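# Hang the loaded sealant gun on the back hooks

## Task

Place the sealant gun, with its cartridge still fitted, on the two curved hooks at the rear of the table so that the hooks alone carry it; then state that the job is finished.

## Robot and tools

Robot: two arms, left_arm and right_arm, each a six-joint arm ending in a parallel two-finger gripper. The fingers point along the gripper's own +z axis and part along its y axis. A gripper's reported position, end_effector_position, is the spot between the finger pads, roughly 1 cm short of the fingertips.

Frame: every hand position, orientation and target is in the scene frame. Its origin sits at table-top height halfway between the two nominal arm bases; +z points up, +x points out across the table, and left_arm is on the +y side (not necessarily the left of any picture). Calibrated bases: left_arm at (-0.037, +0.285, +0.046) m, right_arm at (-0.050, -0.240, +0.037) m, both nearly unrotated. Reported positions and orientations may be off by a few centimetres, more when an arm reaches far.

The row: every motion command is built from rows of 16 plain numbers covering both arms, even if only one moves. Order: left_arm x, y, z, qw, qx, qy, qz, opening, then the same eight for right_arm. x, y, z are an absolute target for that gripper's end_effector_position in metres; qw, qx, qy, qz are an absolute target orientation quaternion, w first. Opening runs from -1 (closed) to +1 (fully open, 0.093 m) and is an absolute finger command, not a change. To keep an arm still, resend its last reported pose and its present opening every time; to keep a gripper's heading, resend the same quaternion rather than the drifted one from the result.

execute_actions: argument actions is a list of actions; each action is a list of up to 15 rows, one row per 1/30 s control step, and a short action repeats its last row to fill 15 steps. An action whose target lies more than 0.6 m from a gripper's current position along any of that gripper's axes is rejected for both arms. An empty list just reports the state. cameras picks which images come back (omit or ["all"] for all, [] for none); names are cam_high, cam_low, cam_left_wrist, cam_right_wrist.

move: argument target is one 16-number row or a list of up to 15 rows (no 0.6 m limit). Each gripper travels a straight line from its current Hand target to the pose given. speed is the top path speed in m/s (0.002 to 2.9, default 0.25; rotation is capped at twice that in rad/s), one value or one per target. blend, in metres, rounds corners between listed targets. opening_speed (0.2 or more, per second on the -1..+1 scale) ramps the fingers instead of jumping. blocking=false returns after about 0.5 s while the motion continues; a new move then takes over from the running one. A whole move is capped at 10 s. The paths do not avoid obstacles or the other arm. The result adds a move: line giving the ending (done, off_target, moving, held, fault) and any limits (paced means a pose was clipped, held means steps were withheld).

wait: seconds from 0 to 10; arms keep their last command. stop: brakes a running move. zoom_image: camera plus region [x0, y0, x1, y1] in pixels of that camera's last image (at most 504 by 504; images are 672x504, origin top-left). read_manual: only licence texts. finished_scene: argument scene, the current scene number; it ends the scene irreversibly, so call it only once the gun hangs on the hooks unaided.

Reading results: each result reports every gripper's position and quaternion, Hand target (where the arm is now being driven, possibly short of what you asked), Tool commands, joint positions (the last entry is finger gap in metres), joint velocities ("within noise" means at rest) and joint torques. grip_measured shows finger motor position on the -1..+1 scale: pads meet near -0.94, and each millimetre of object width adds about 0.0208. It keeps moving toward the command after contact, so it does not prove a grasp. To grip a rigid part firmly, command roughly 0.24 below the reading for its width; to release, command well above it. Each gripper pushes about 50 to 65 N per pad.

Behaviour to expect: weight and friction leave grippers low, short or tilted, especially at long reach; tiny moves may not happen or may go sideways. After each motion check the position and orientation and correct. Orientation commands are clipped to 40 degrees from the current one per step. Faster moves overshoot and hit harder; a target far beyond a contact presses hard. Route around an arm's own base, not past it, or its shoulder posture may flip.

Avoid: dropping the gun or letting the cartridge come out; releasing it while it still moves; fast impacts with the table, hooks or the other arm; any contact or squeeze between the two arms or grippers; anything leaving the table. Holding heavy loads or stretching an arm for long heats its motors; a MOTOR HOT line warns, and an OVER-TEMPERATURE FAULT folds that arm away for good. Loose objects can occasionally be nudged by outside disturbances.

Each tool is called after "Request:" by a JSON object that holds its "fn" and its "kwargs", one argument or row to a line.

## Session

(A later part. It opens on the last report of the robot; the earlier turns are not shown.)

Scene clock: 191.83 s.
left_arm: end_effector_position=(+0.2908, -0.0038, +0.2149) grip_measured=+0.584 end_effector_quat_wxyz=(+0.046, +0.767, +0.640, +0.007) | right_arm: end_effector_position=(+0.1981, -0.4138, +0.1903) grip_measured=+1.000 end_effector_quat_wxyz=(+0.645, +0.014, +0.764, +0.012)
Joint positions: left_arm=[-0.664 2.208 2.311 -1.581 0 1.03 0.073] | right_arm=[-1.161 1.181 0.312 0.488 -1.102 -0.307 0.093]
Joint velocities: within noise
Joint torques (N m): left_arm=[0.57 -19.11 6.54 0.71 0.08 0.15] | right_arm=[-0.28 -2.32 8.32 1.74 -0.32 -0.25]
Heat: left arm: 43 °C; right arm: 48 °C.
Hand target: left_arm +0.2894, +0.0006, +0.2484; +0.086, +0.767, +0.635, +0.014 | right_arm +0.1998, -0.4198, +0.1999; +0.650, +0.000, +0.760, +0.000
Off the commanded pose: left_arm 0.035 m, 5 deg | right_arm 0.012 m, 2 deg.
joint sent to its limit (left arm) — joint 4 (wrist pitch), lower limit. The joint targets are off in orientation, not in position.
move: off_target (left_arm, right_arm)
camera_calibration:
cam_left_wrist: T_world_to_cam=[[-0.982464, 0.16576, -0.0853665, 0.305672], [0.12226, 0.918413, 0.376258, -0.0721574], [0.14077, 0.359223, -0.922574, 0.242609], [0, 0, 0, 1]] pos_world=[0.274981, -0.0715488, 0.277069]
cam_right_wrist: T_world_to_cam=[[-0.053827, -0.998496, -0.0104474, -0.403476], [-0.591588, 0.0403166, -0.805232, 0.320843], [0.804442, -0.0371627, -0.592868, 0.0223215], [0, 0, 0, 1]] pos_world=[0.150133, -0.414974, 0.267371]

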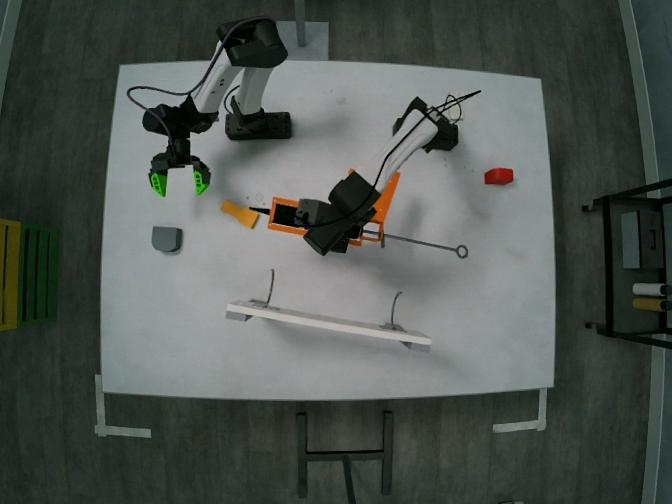

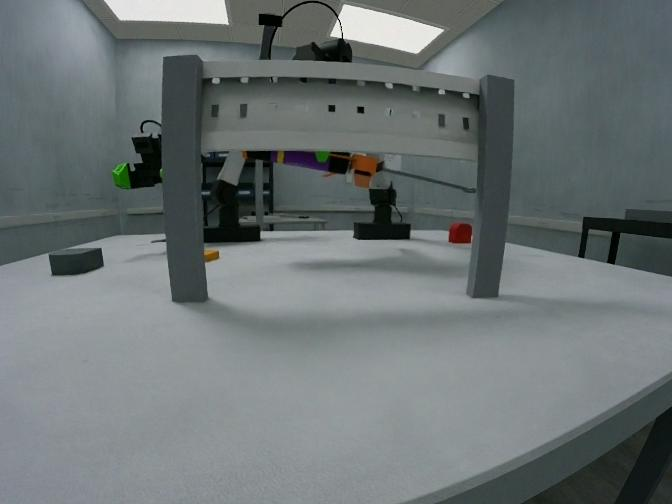

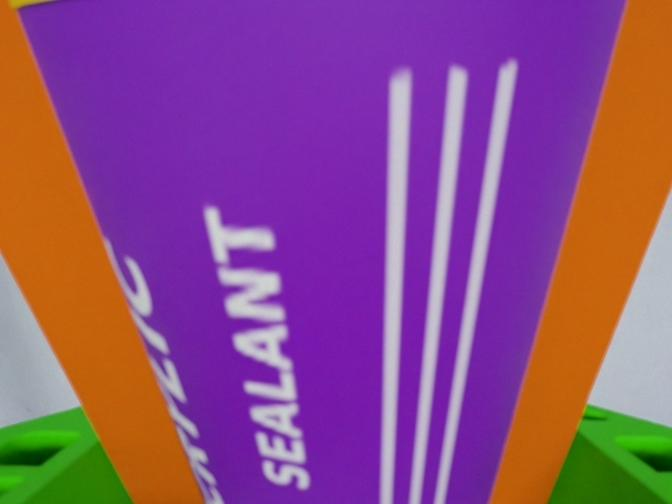

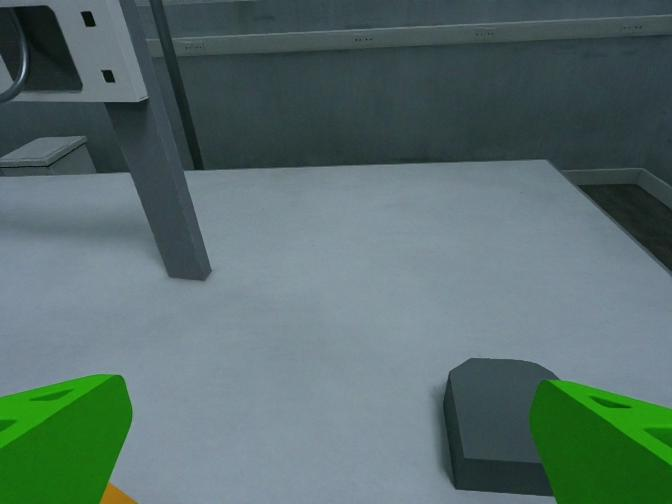

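Request:
{"fn": "move", "kwargs": {
  "target": [
    [0.28,0.0,0.30,0.33,0.70,0.58,0.22,0.1,0.2,-0.42,0.2,0.65,0,0.76,0,1],
    [0.30,-0.02,0.42,0.616,0.464,0.509,0.384,0.1,0.2,-0.42,0.2,0.65,0,0.76,0,1]
  ],
  "speed": 0.2,
  "blend": [0.02,0]
}}

Request:
{"fn": "zoom_image", "kwargs": {
  "camera": "cam_high",
  "region": [200, 150, 500, 350]
}}

Scene clock: 210.53 s.
left_arm: end_effector_position=(+0.2932, -0.0234, +0.3451) grip_measured=+0.584 end_effector_quat_wxyz=(+0.523, +0.565, +0.512, +0.380) | right_arm: end_effector_position=(+0.1981, -0.4138, +0.1903) grip_measured=+1.000 end_effector_quat_wxyz=(+0.645, +0.014, +0.764, +0.012)
Joint positions: left_arm=[-0.964 1.493 1.124 0.133 -0.8 1.292 0.073] | right_arm=[-1.161 1.181 0.312 0.488 -1.102 -0.307 0.093]
Joint velocities: within noise
Joint torques (N m): left_arm=[0.46 -11.62 9.29 4.41 -0.57 0.26] | right_arm=[-0.25 -2.25 8.35 1.76 -0.31 -0.24]
Heat: left arm: 54 °C; right arm: 48 °C.
Hand target: left_arm +0.2931, -0.0115, +0.4166; +0.608, +0.468, +0.517, +0.379 | right_arm +0.1998, -0.4198, +0.1999; +0.650, +0.000, +0.760, +0.000
Off the commanded pose: left_arm 0.075 m, 16 deg | right_arm 0.012 m, 2 deg.
move: off_target (left_arm, right_arm)
camera_calibration:
cam_left_wrist: T_world_to_cam=[[-0.17678, -0.0838628, -0.980671, 0.389297], [-0.240721, 0.969789, -0.0395387, 0.147745], [0.95436, 0.229078, -0.191627, -0.124459], [0, 0, 0, 1]] pos_world=[0.223164, -0.0821234, 0.363765]
cam_right_wrist: T_world_to_cam=[[-0.053827, -0.998496, -0.0104474, -0.403476], [-0.591588, 0.0403166, -0.805232, 0.320843], [0.804442, -0.0371627, -0.592868, 0.0223215], [0, 0, 0, 1]] pos_world=[0.150133, -0.414974, 0.267371]

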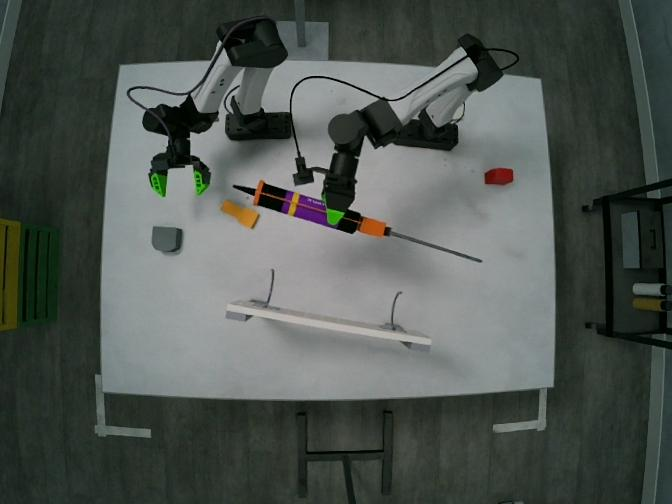

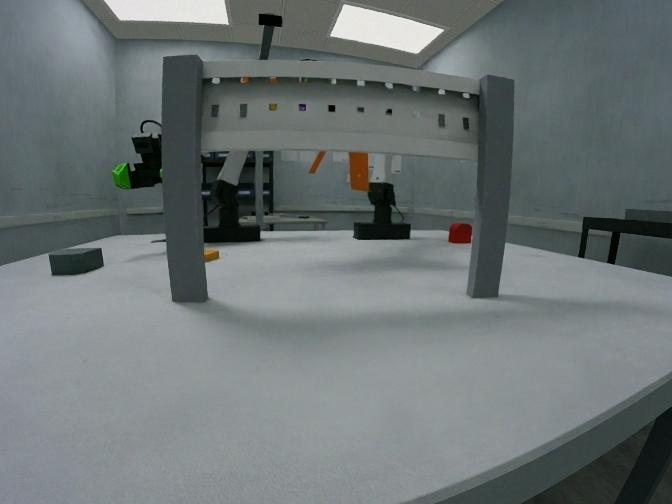

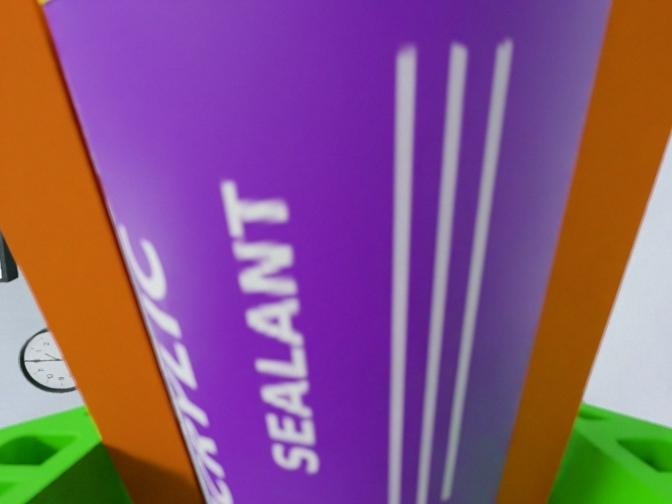

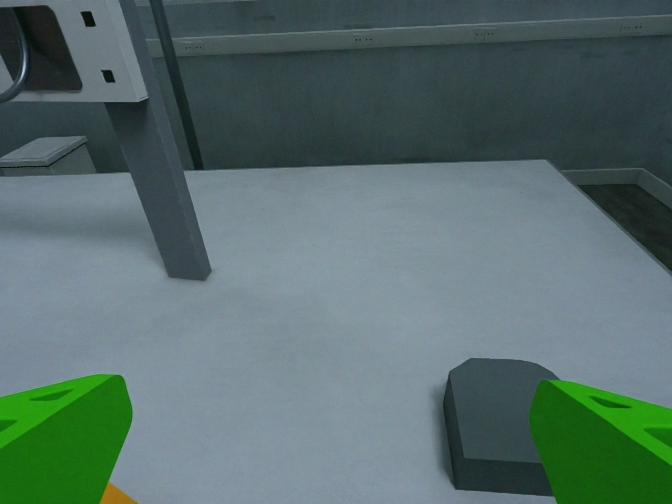

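Scaled by 1.680 from the camera's 672x504 image, which has a finer 960x720 frame.

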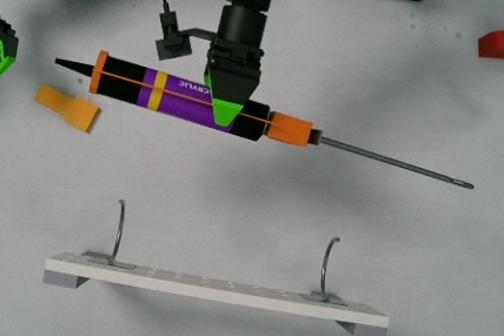

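Request:
{"fn": "move", "kwargs": {
  "target": [
    [0.38,-0.022,0.455,0.599,0.441,0.529,0.411,0.1,0.2,-0.42,0.2,0.65,0,0.76,0,1],
    [0.475,-0.024,0.455,0.599,0.441,0.529,0.411,0.1,0.2,-0.42,0.2,0.65,0,0.76,0,1]
  ],
  "speed": 0.13,
  "blend": 0.02
}}

Request:
{"fn": "zoom_image", "kwargs": {
  "camera": "cam_high",
  "region": [200, 150, 500, 350]
}}

Scene clock: 234.57 s.
left_arm: end_effector_position=(+0.4573, -0.0153, +0.3512) grip_measured=+0.584 end_effector_quat_wxyz=(+0.482, +0.551, +0.556, +0.394) | right_arm: end_effector_position=(+0.1981, -0.4138, +0.1903) grip_measured=+1.000 end_effector_quat_wxyz=(+0.645, +0.014, +0.764, +0.012)
Joint positions: left_arm=[-0.653 1.932 1.703 -0.046 -0.596 1.31 0.073] | right_arm=[-1.161 1.181 0.312 0.488 -1.102 -0.307 0.093]
Joint velocities: within noise
Joint torques (N m): left_arm=[0.12 -14.91 13.29 4.55 -0.35 0.06] | right_arm=[-0.23 -2.33 8.31 1.75 -0.31 -0.23]
Heat: left arm: 55 °C; right arm: 49 °C.
Hand target: left_arm +0.4558, -0.0104, +0.4508; +0.594, +0.444, +0.534, +0.407 | right_arm +0.1998, -0.4198, +0.1999; +0.650, +0.000, +0.760, +0.000
Off the commanded pose: left_arm 0.106 m, 19 deg | right_arm 0.012 m, 2 deg.
move: off_target (left_arm, right_arm)
camera_calibration:
cam_left_wrist: T_world_to_cam=[[-0.226723, -0.0932616, -0.969484, 0.443744], [-0.347479, 0.937645, -0.00893788, 0.21719], [0.909866, 0.334848, -0.244992, -0.240931], [0, 0, 0, 1]] pos_world=[0.39529, -0.0815876, 0.373118]
cam_right_wrist: T_world_to_cam=[[-0.053827, -0.998496, -0.0104474, -0.403476], [-0.591588, 0.0403166, -0.805232, 0.320843], [0.804442, -0.0371627, -0.592868, 0.0223215], [0, 0, 0, 1]] pos_world=[0.150133, -0.414974, 0.267371]

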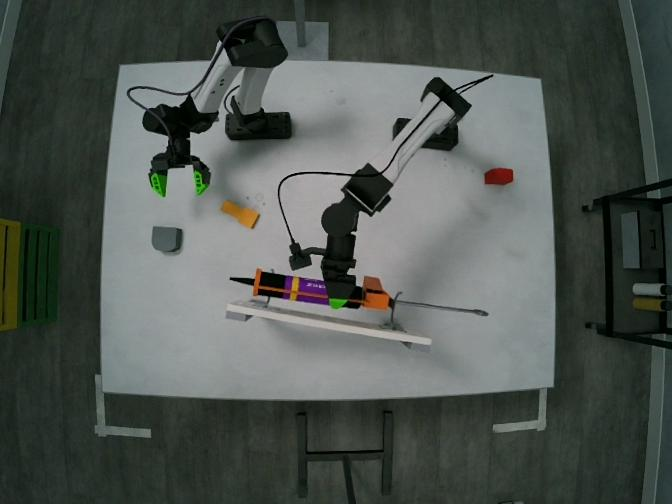

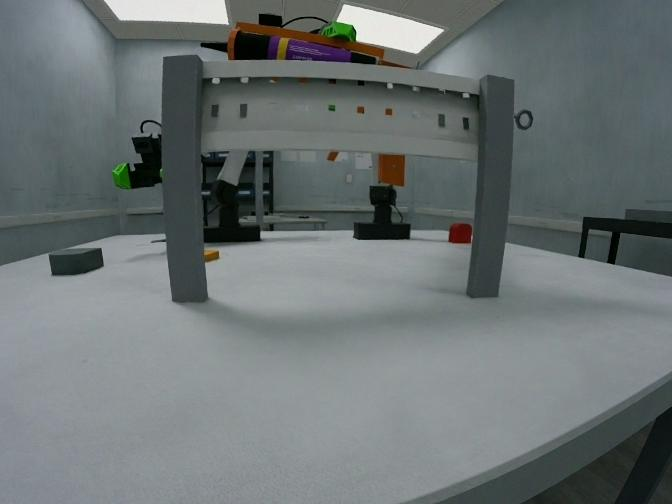

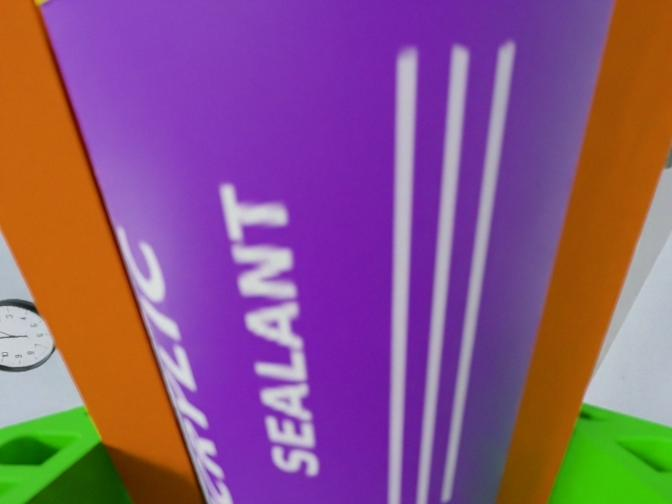

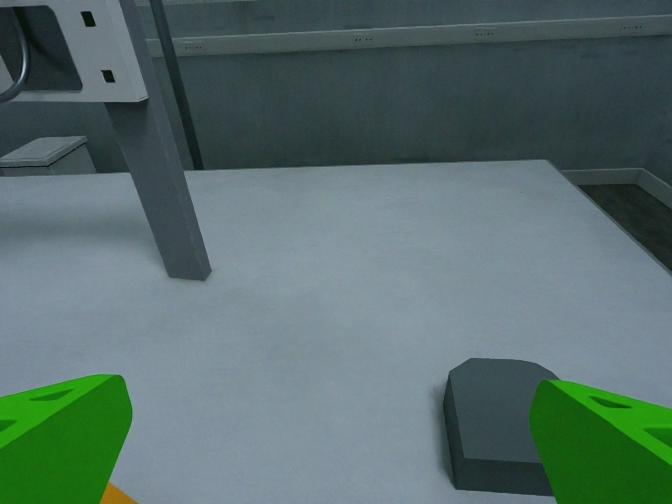

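Scaled by 1.680 from the camera's 672x504 image, which has a finer 960x720 frame.

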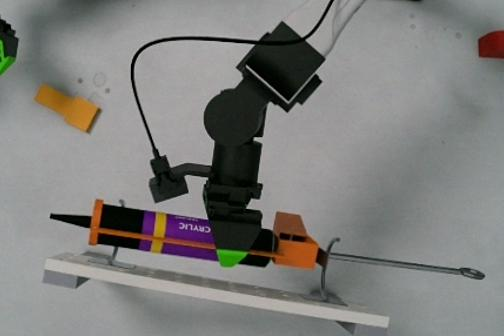

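Request:
{"fn": "move", "kwargs": {
  "target": [
    [0.487,-0.028,0.43,0.599,0.441,0.529,0.411,0.1,0.2,-0.42,0.2,0.65,0,0.76,0,1],
    [0.487,-0.028,0.385,0.599,0.441,0.529,0.411,0.1,0.2,-0.42,0.2,0.65,0,0.76,0,1]
  ],
  "speed": 0.1
}}

Request:
{"fn": "zoom_image", "kwargs": {
  "camera": "cam_high",
  "region": [200, 150, 500, 350]
}}

Scene clock: 249.47 s.
left_arm: end_effector_position=(+0.4682, -0.0235, +0.2999) grip_measured=+0.584 end_effector_quat_wxyz=(+0.491, +0.543, +0.559, +0.388) | right_arm: end_effector_position=(+0.1981, -0.4138, +0.1903) grip_measured=+1.000 end_effector_quat_wxyz=(+0.645, +0.014, +0.764, +0.012)
Joint positions: left_arm=[-0.649 1.999 1.583 0.154 -0.588 1.292 0.073] | right_arm=[-1.161 1.181 0.312 0.488 -1.102 -0.307 0.093]
Joint velocities: within noise
Joint torques (N m): left_arm=[0.7 -15.04 9.95 4.73 -0.37 0.15] | right_arm=[-0.29 -2.3 8.39 1.74 -0.32 -0.23]
Heat: left arm: 63 °C; right arm: 49 °C.
Hand target: left_arm +0.4728, -0.0181, +0.3831; +0.590, +0.445, +0.538, +0.406 | right_arm +0.1998, -0.4198, +0.1999; +0.650, +0.000, +0.760, +0.000
Off the commanded pose: left_arm 0.087 m, 18 deg | right_arm 0.012 m, 2 deg.
move: off_target (left_arm, right_arm)
camera_calibration:
cam_left_wrist: T_world_to_cam=[[-0.220281, -0.119771, -0.968055, 0.391631], [-0.34694, 0.937157, -0.0370025, 0.236323], [0.911652, 0.327706, -0.247991, -0.260875], [0, 0, 0, 1]] pos_world=[0.406086, -0.0890757, 0.32317]
cam_right_wrist: T_world_to_cam=[[-0.053827, -0.998496, -0.0104474, -0.403476], [-0.591588, 0.0403166, -0.805232, 0.320843], [0.804442, -0.0371627, -0.592868, 0.0223215], [0, 0, 0, 1]] pos_world=[0.150133, -0.414974, 0.267371]

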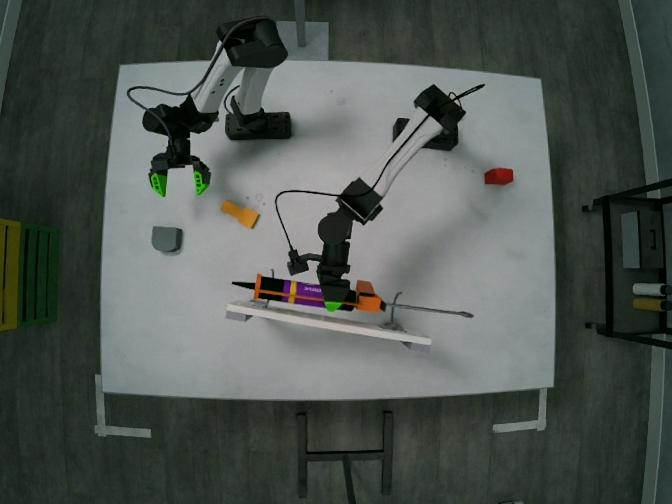

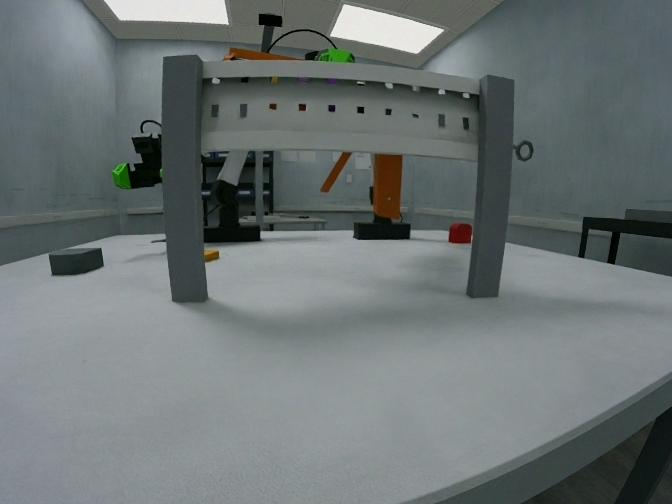

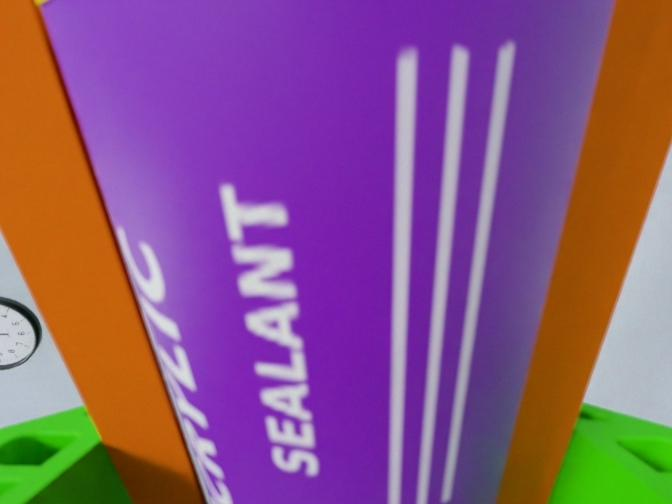

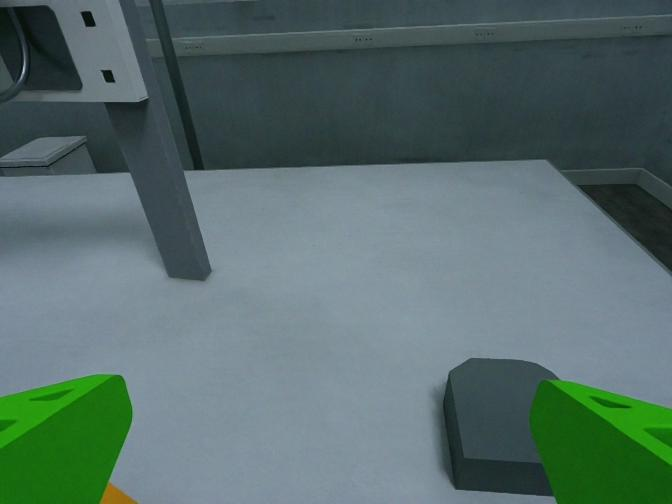

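Scaled by 1.680 from the camera's 672x504 image, which has a finer 960x720 frame.

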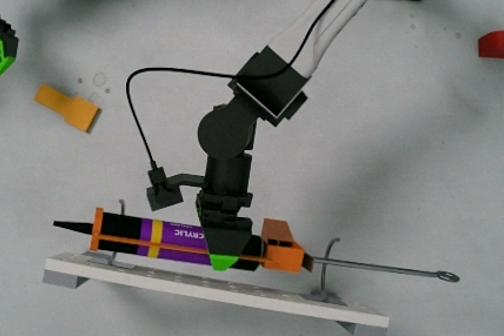

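Request:
{"fn": "move", "kwargs": {
  "target": [
    [0.484,-0.026,0.33,0.599,0.441,0.529,0.411,0.1,0.2,-0.42,0.2,0.65,0,0.76,0,1],
    [0.481,-0.024,0.26,0.56,0.48,0.545,0.4,0.1,0.2,-0.42,0.2,0.65,0,0.76,0,1]
  ],
  "speed": [0.06,0.04]
}}

Request:
{"fn": "zoom_image", "kwargs": {
  "camera": "cam_high",
  "region": [200, 150, 500, 350]
}}

Scene clock: 258.03 s.
left_arm: end_effector_position=(+0.4725, -0.0224, +0.2384) grip_measured=+0.584 end_effector_quat_wxyz=(+0.501, +0.540, +0.536, +0.413) | right_arm: end_effector_position=(+0.1981, -0.4138, +0.1903) grip_measured=+1.000 end_effector_quat_wxyz=(+0.645, +0.014, +0.764, +0.012)
Joint positions: left_arm=[-0.644 2.089 1.4 0.497 -0.593 1.37 0.073] | right_arm=[-1.161 1.181 0.312 0.488 -1.102 -0.307 0.093]
Joint velocities: within noise
Joint torques (N m): left_arm=[0.85 -11.56 6.76 3.71 0 -0.67] | right_arm=[-0.21 -2.35 8.38 1.75 -0.31 -0.24]
Heat: left arm: 65 °C; right arm: 49 °C.
Hand target: left_arm +0.4791, -0.0226, +0.2603; +0.556, +0.484, +0.546, +0.398 | right_arm +0.1998, -0.4198, +0.1999; +0.650, +0.000, +0.760, +0.000
Off the commanded pose: left_arm 0.023 m, 10 deg | right_arm 0.012 m, 2 deg.
move: off_target (left_arm, right_arm)
camera_calibration:
cam_left_wrist: T_world_to_cam=[[-0.160266, -0.087684, -0.983172, 0.309114], [-0.340413, 0.939849, -0.0283299, 0.229496], [0.926517, 0.330144, -0.180474, -0.303487], [0, 0, 0, 1]] pos_world=[0.408849, -0.0883925, 0.255642]
cam_right_wrist: T_world_to_cam=[[-0.053827, -0.998496, -0.0104474, -0.403476], [-0.591588, 0.0403166, -0.805232, 0.320843], [0.804442, -0.0371627, -0.592868, 0.0223215], [0, 0, 0, 1]] pos_world=[0.150133, -0.414974, 0.267371]

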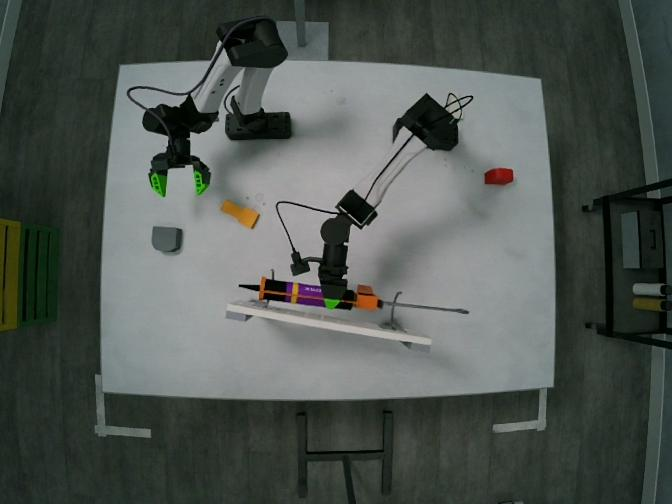

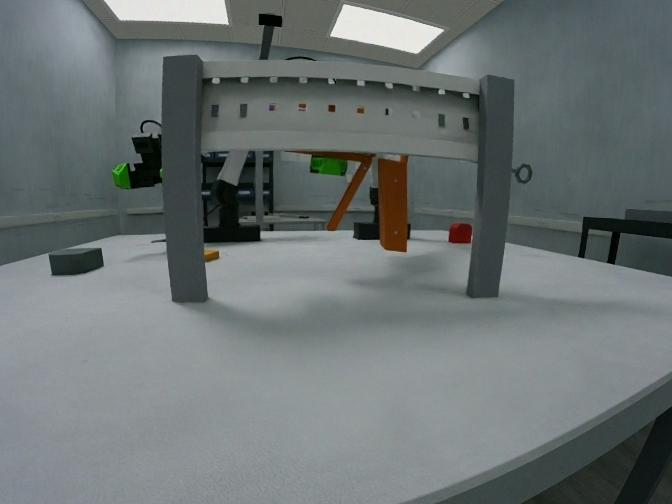

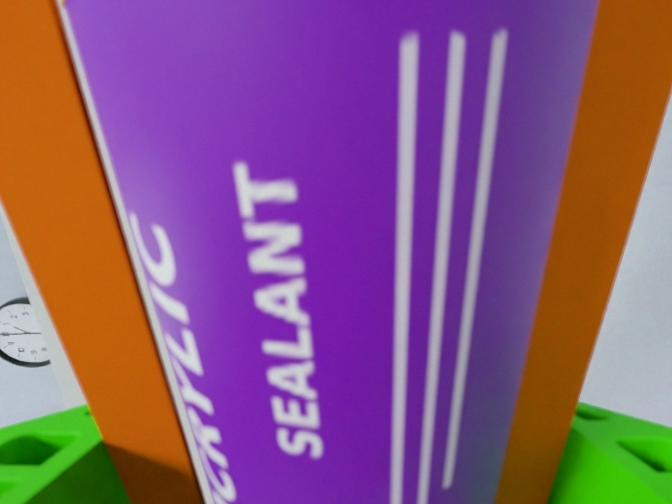

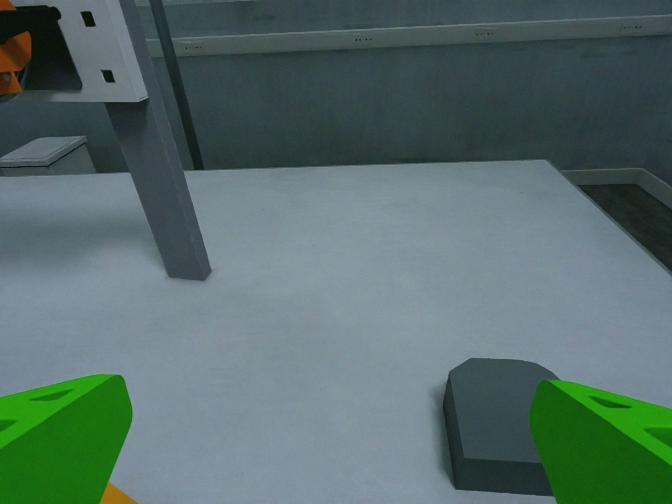

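Scaled by 1.680 from the camera's 672x504 image, which has a finer 960x720 frame.

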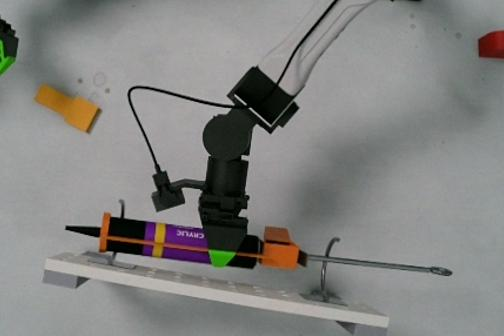

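Request:
{"fn": "move", "kwargs": {
  "target": [
    [0.475,-0.0215,0.205,0.51,0.535,0.535,0.413,0.1,0.2,-0.42,0.2,0.65,0,0.76,0,1]
  ],
  "speed": 0.05
}}

Request:
{"fn": "zoom_image", "kwargs": {
  "camera": "cam_high",
  "region": [200, 150, 500, 350]
}}

Scene clock: 264.47 s.
left_arm: end_effector_position=(+0.4722, -0.0219, +0.2356) grip_measured=+0.584 end_effector_quat_wxyz=(+0.521, +0.527, +0.518, +0.427) | right_arm: end_effector_position=(+0.1981, -0.4138, +0.1903) grip_measured=+1.000 end_effector_quat_wxyz=(+0.645, +0.014, +0.764, +0.012)
Joint positions: left_arm=[-0.643 2.113 1.35 0.652 -0.591 1.418 0.073] | right_arm=[-1.161 1.181 0.312 0.488 -1.102 -0.307 0.093]
Joint velocities: within noise
Joint torques (N m): left_arm=[0.62 -8.65 5.01 2.4 0.04 -0.47] | right_arm=[-0.27 -2.26 8.34 1.76 -0.31 -0.25]
Heat: left arm: 63 °C; right arm: 49 °C.
Hand target: left_arm +0.4738, -0.0207, +0.2054; +0.509, +0.534, +0.534, +0.413 | right_arm +0.1998, -0.4198, +0.1999; +0.650, +0.000, +0.760, +0.000
Off the commanded pose: left_arm 0.031 m, 3 deg | right_arm 0.012 m, 2 deg.
move: off_target (left_arm, right_arm)
camera_calibration:
cam_left_wrist: T_world_to_cam=[[-0.0954675, -0.0915077, -0.991218, 0.27766], [-0.331288, 0.941922, -0.0550493, 0.230766], [0.938688, 0.323123, -0.120238, -0.323909], [0, 0, 0, 1]] pos_world=[0.407007, -0.0872932, 0.248979]
cam_right_wrist: T_world_to_cam=[[-0.053827, -0.998496, -0.0104474, -0.403476], [-0.591588, 0.0403166, -0.805232, 0.320843], [0.804442, -0.0371627, -0.592868, 0.0223215], [0, 0, 0, 1]] pos_world=[0.150133, -0.414974, 0.267371]

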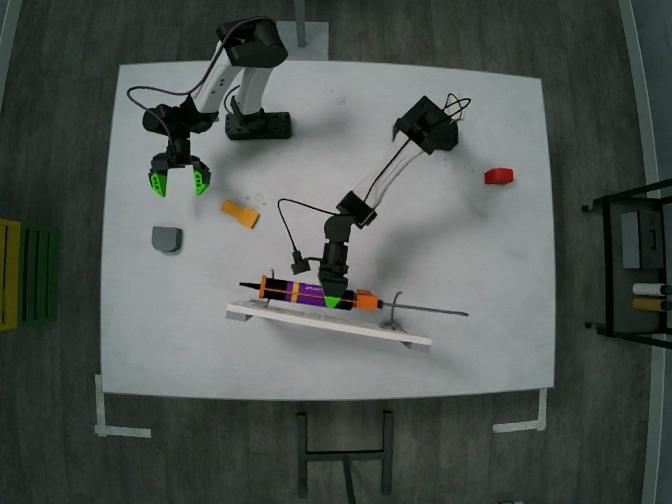

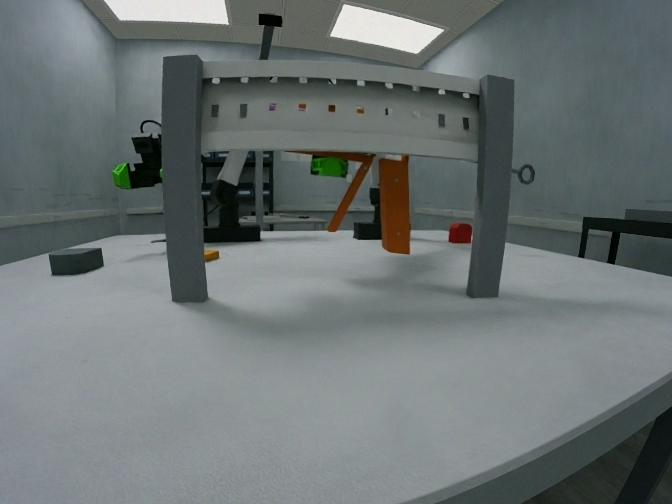

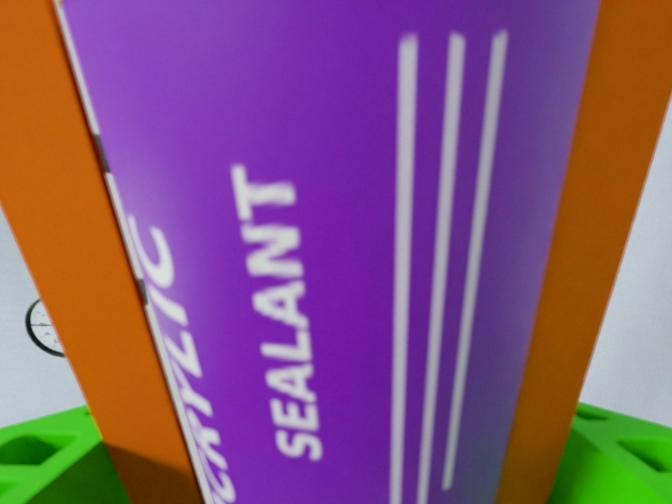

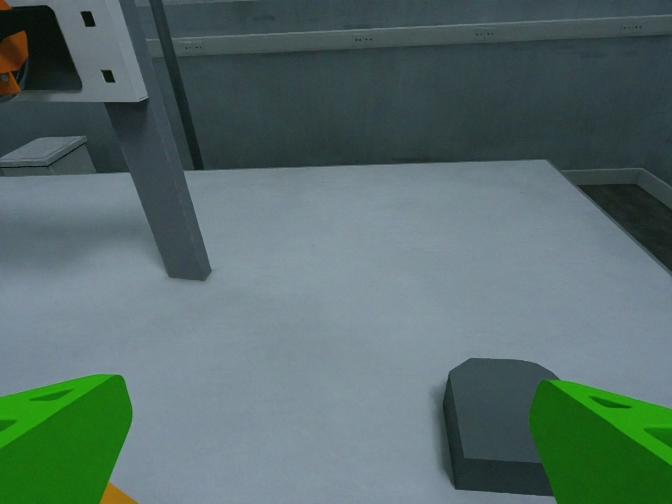

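Scaled by 1.680 from the camera's 672x504 image, which has a finer 960x720 frame.

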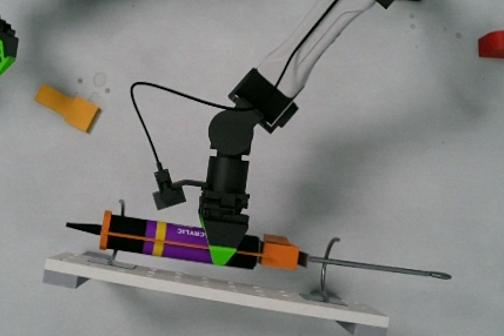

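Request:
{"fn": "move", "kwargs": {
  "target": [
    [0.4722,-0.0219,0.239,0.521,0.527,0.518,0.427,0.1,0.2,-0.42,0.2,0.65,0,0.76,0,1],
    [0.4722,-0.0219,0.239,0.521,0.527,0.518,0.427,1,0.2,-0.42,0.2,0.65,0,0.76,0,1]
  ],
  "opening_speed": 0.6
}}

Scene clock: 272.53 s.
left_arm: end_effector_position=(+0.4720, -0.0217, +0.2342) grip_measured=+1.000 end_effector_quat_wxyz=(+0.518, +0.530, +0.517, +0.429) | right_arm: end_effector_position=(+0.1981, -0.4138, +0.1903) grip_measured=+1.000 end_effector_quat_wxyz=(+0.645, +0.014, +0.764, +0.012)
Joint positions: left_arm=[-0.643 2.113 1.349 0.648 -0.591 1.425 0.093] | right_arm=[-1.161 1.181 0.312 0.488 -1.102 -0.307 0.093]
Joint velocities: within noise
Joint torques (N m): left_arm=[0.12 -13.33 6.45 2.41 -0.04 -0.1] | right_arm=[-0.31 -2.26 8.34 1.74 -0.31 -0.25]
Heat: left arm: 58 °C; right arm: 49 °C.
Hand target: left_arm +0.4722, -0.0219, +0.2391; +0.521, +0.527, +0.518, +0.427 | right_arm +0.1998, -0.4198, +0.1999; +0.650, +0.000, +0.760, +0.000
Off the commanded pose: left_arm 0.005 m, 1 deg | right_arm 0.012 m, 2 deg.
move: off_target (right_arm)
camera_calibration:
cam_left_wrist: T_world_to_cam=[[-0.0985661, -0.0814656, -0.99179, 0.278124], [-0.330819, 0.942642, -0.0445511, 0.227787], [0.938533, 0.323712, -0.119863, -0.323949], [0, 0, 0, 1]] pos_world=[0.406807, -0.0871982, 0.24716]
cam_right_wrist: T_world_to_cam=[[-0.053827, -0.998496, -0.0104474, -0.403476], [-0.591588, 0.0403166, -0.805232, 0.320843], [0.804442, -0.0371627, -0.592868, 0.0223215], [0, 0, 0, 1]] pos_world=[0.150133, -0.414974, 0.267371]

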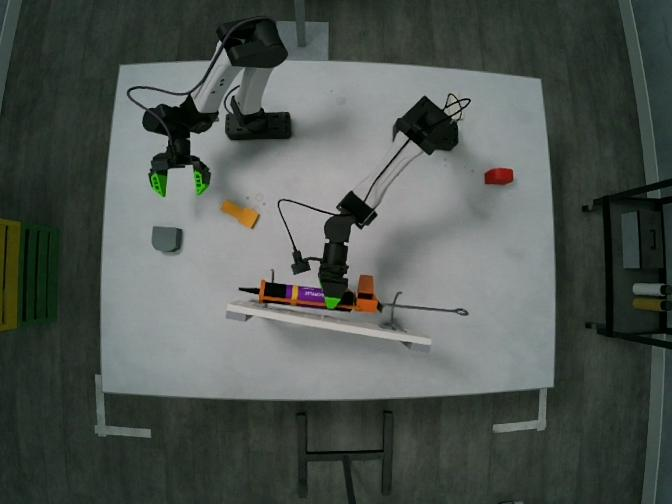

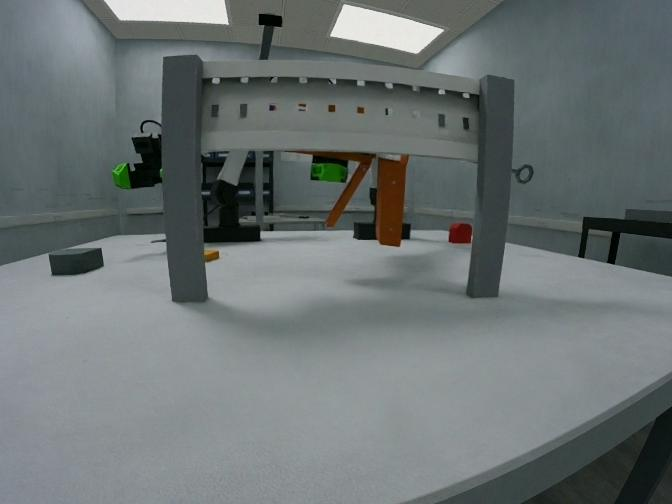

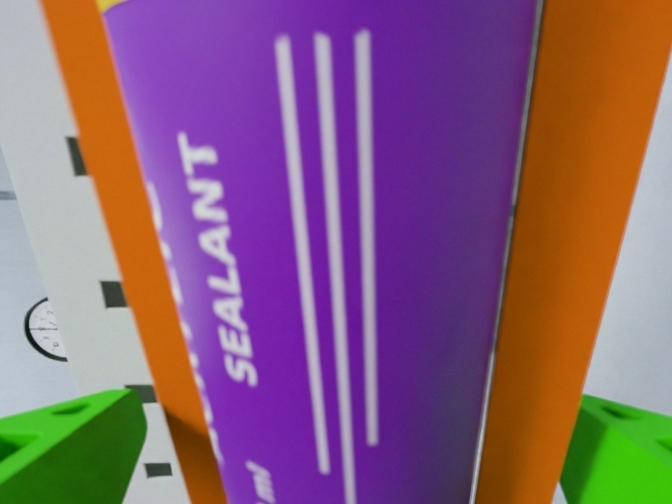

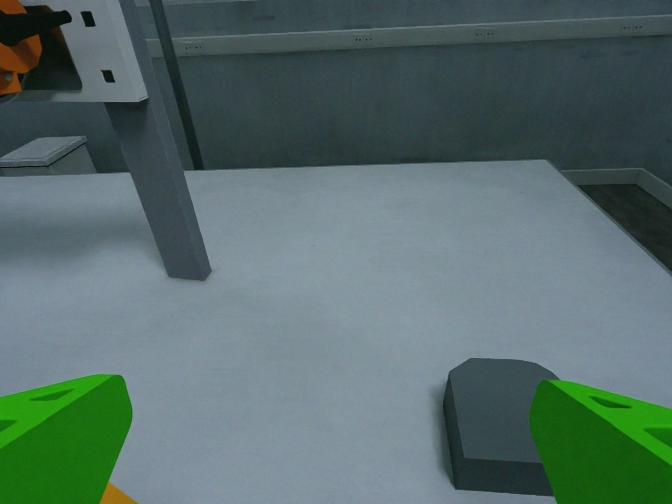

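Request:
{"fn": "move", "kwargs": {
  "target": [
    [0.468,-0.0215,0.228,0.521,0.527,0.518,0.427,1,0.2,-0.42,0.2,0.65,0,0.76,0,1],
    [0.34,-0.005,0.242,0.521,0.527,0.518,0.427,1,0.2,-0.42,0.2,0.65,0,0.76,0,1],
    [0.25,0.1,0.25,0.521,0.527,0.518,0.427,1,0.2,-0.42,0.2,0.65,0,0.76,0,1]
  ],
  "speed": [0.03,0.07,0.25]
}}

Request:
{"fn": "wait", "kwargs": {
  "seconds": 3
}}

Scene clock: 284.30 s.
left_arm: end_effector_position=(+0.2524, +0.0984, +0.2502) grip_measured=+1.000 end_effector_quat_wxyz=(+0.520, +0.530, +0.515, +0.429) | right_arm: end_effector_position=(+0.1981, -0.4138, +0.1903) grip_measured=+1.000 end_effector_quat_wxyz=(+0.645, +0.014, +0.764, +0.012)
Joint positions: left_arm=[-0.882 1.17 0.404 0.631 -0.824 1.39 0.093] | right_arm=[-1.161 1.181 0.312 0.488 -1.102 -0.307 0.093]
Joint velocities: within noise
Joint torques (N m): left_arm=[-0.43 -4.4 5.37 2.25 -0.18 -0.15] | right_arm=[-0.27 -2.36 8.29 1.74 -0.31 -0.25]
Heat: left arm: 55 °C; right arm: 49 °C.
Hand target: left_arm +0.2501, +0.0999, +0.2500; +0.521, +0.527, +0.518, +0.427 | right_arm +0.1998, -0.4198, +0.1999; +0.650, +0.000, +0.760, +0.000
Off the commanded pose: left_arm 0.003 m, 1 deg | right_arm 0.012 m, 2 deg.
move: off_target (right_arm)
camera_calibration:
cam_left_wrist: T_world_to_cam=[[-0.0942534, -0.0817188, -0.992189, 0.28113], [-0.326978, 0.943878, -0.0466784, 0.0421387], [0.94032, 0.320025, -0.115684, -0.155928], [0, 0, 0, 1]] pos_world=[0.186898, 0.0331006, 0.262863]
cam_right_wrist: T_world_to_cam=[[-0.053827, -0.998496, -0.0104474, -0.403476], [-0.591588, 0.0403166, -0.805232, 0.320843], [0.804442, -0.0371627, -0.592868, 0.0223215], [0, 0, 0, 1]] pos_world=[0.150133, -0.414974, 0.267371]

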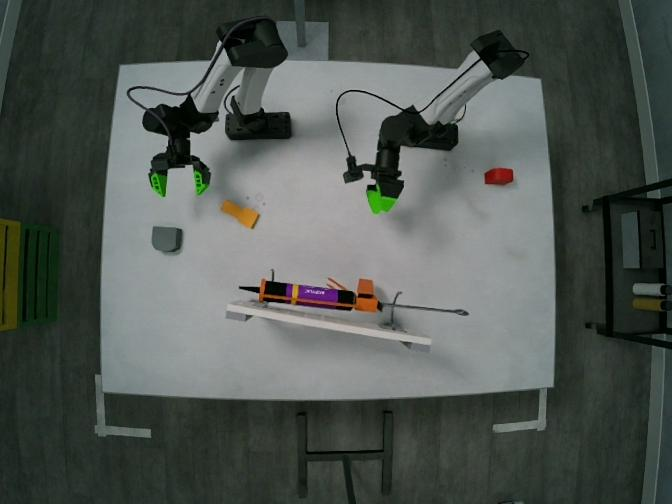

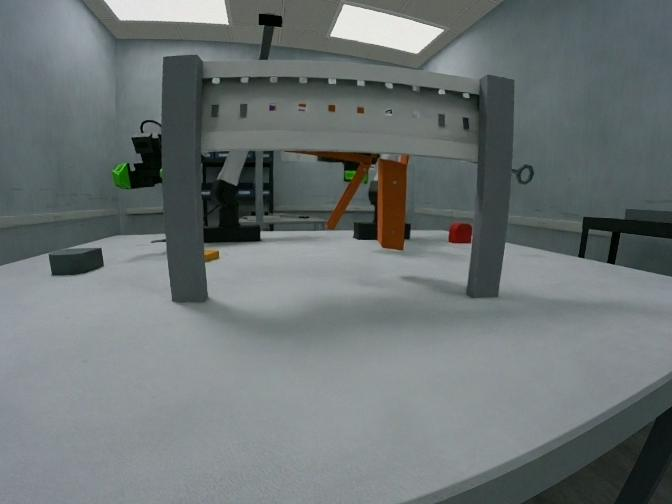

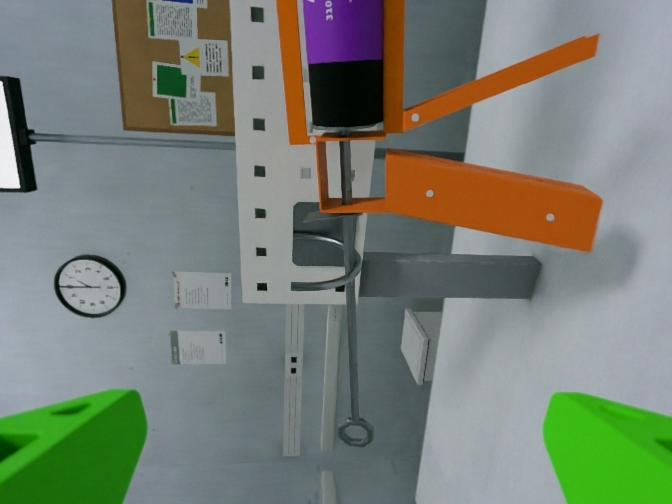

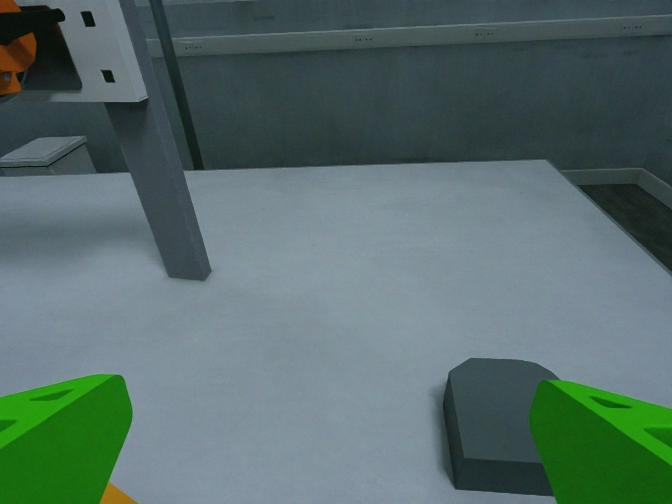

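Scene clock: 287.30 s.
left_arm: end_effector_position=(+0.2524, +0.0985, +0.2501) grip_measured=+1.000 end_effector_quat_wxyz=(+0.519, +0.530, +0.515, +0.429) | right_arm: end_effector_position=(+0.1981, -0.4138, +0.1903) grip_measured=+1.000 end_effector_quat_wxyz=(+0.645, +0.014, +0.764, +0.012)
Joint positions: left_arm=[-0.882 1.17 0.404 0.63 -0.825 1.39 0.093] | right_arm=[-1.161 1.181 0.312 0.488 -1.102 -0.307 0.093]
Joint velocities: within noise
Joint torques (N m): left_arm=[-0.49 -4.46 5.41 2.25 -0.15 -0.14] | right_arm=[-0.32 -2.26 8.34 1.75 -0.3 -0.26]
Heat: left arm: 54 °C; right arm: 49 °C.
Hand target: left_arm +0.2501, +0.1000, +0.2500; +0.521, +0.527, +0.518, +0.427 | right_arm +0.1998, -0.4198, +0.1999; +0.650, +0.000, +0.760, +0.000
Tool commands: left_gripper/opening=+1.0 right_gripper/opening=+1.0
Off the commanded pose: left_arm 0.003 m, 1 deg | right_arm 0.012 m, 2 deg.
wait: 3.00 s; at rest by 0.17 s
camera_calibration:
cam_left_wrist: T_world_to_cam=[[-0.0945945, -0.081519, -0.992173, 0.281101], [-0.327768, 0.943624, -0.0462805, 0.0421242], [0.940011, 0.320825, -0.115981, -0.155958], [0, 0, 0, 1]] pos_world=[0.187, 0.0332008, 0.262762]
cam_right_wrist: T_world_to_cam=[[-0.053827, -0.998496, -0.0104474, -0.403476], [-0.591588, 0.0403166, -0.805232, 0.320843], [0.804442, -0.0371627, -0.592868, 0.0223215], [0, 0, 0, 1]] pos_world=[0.150133, -0.414974, 0.267371]

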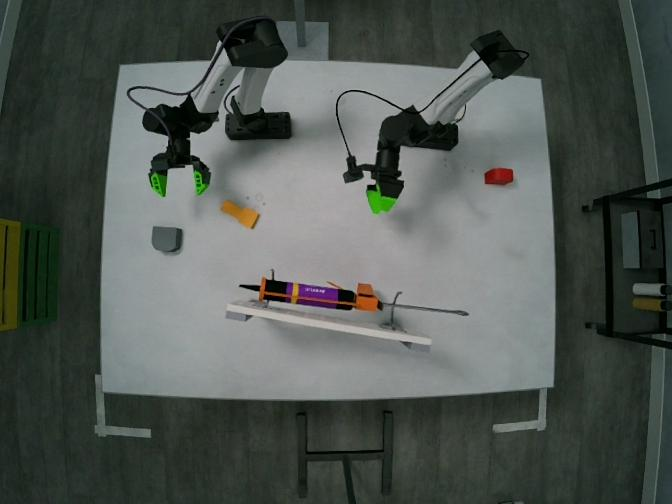

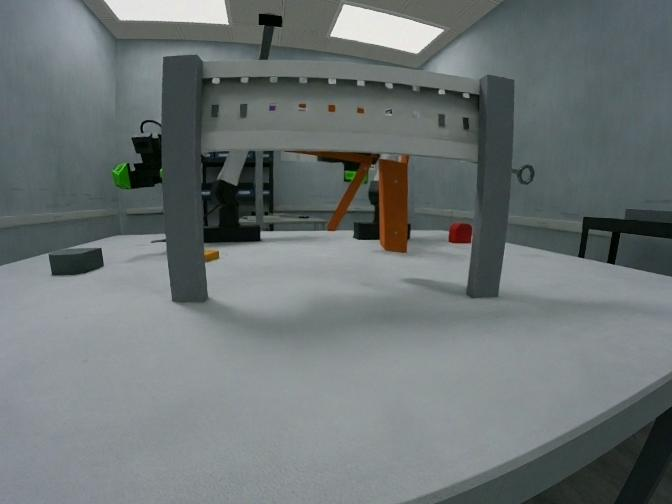

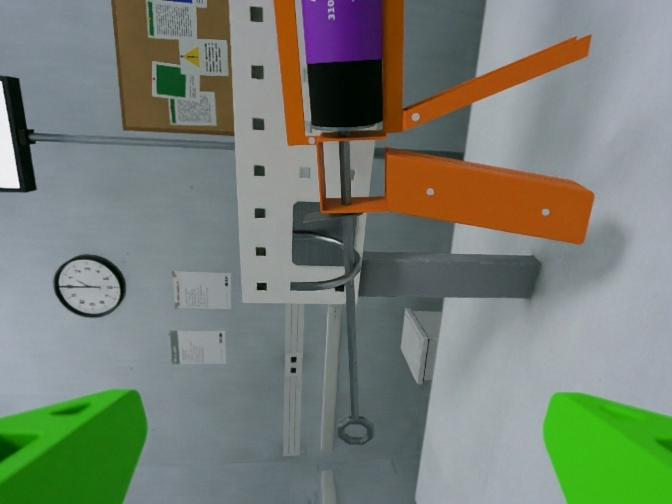

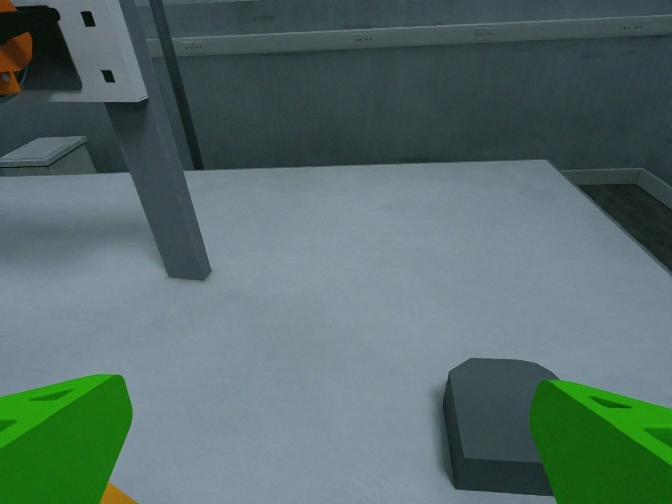

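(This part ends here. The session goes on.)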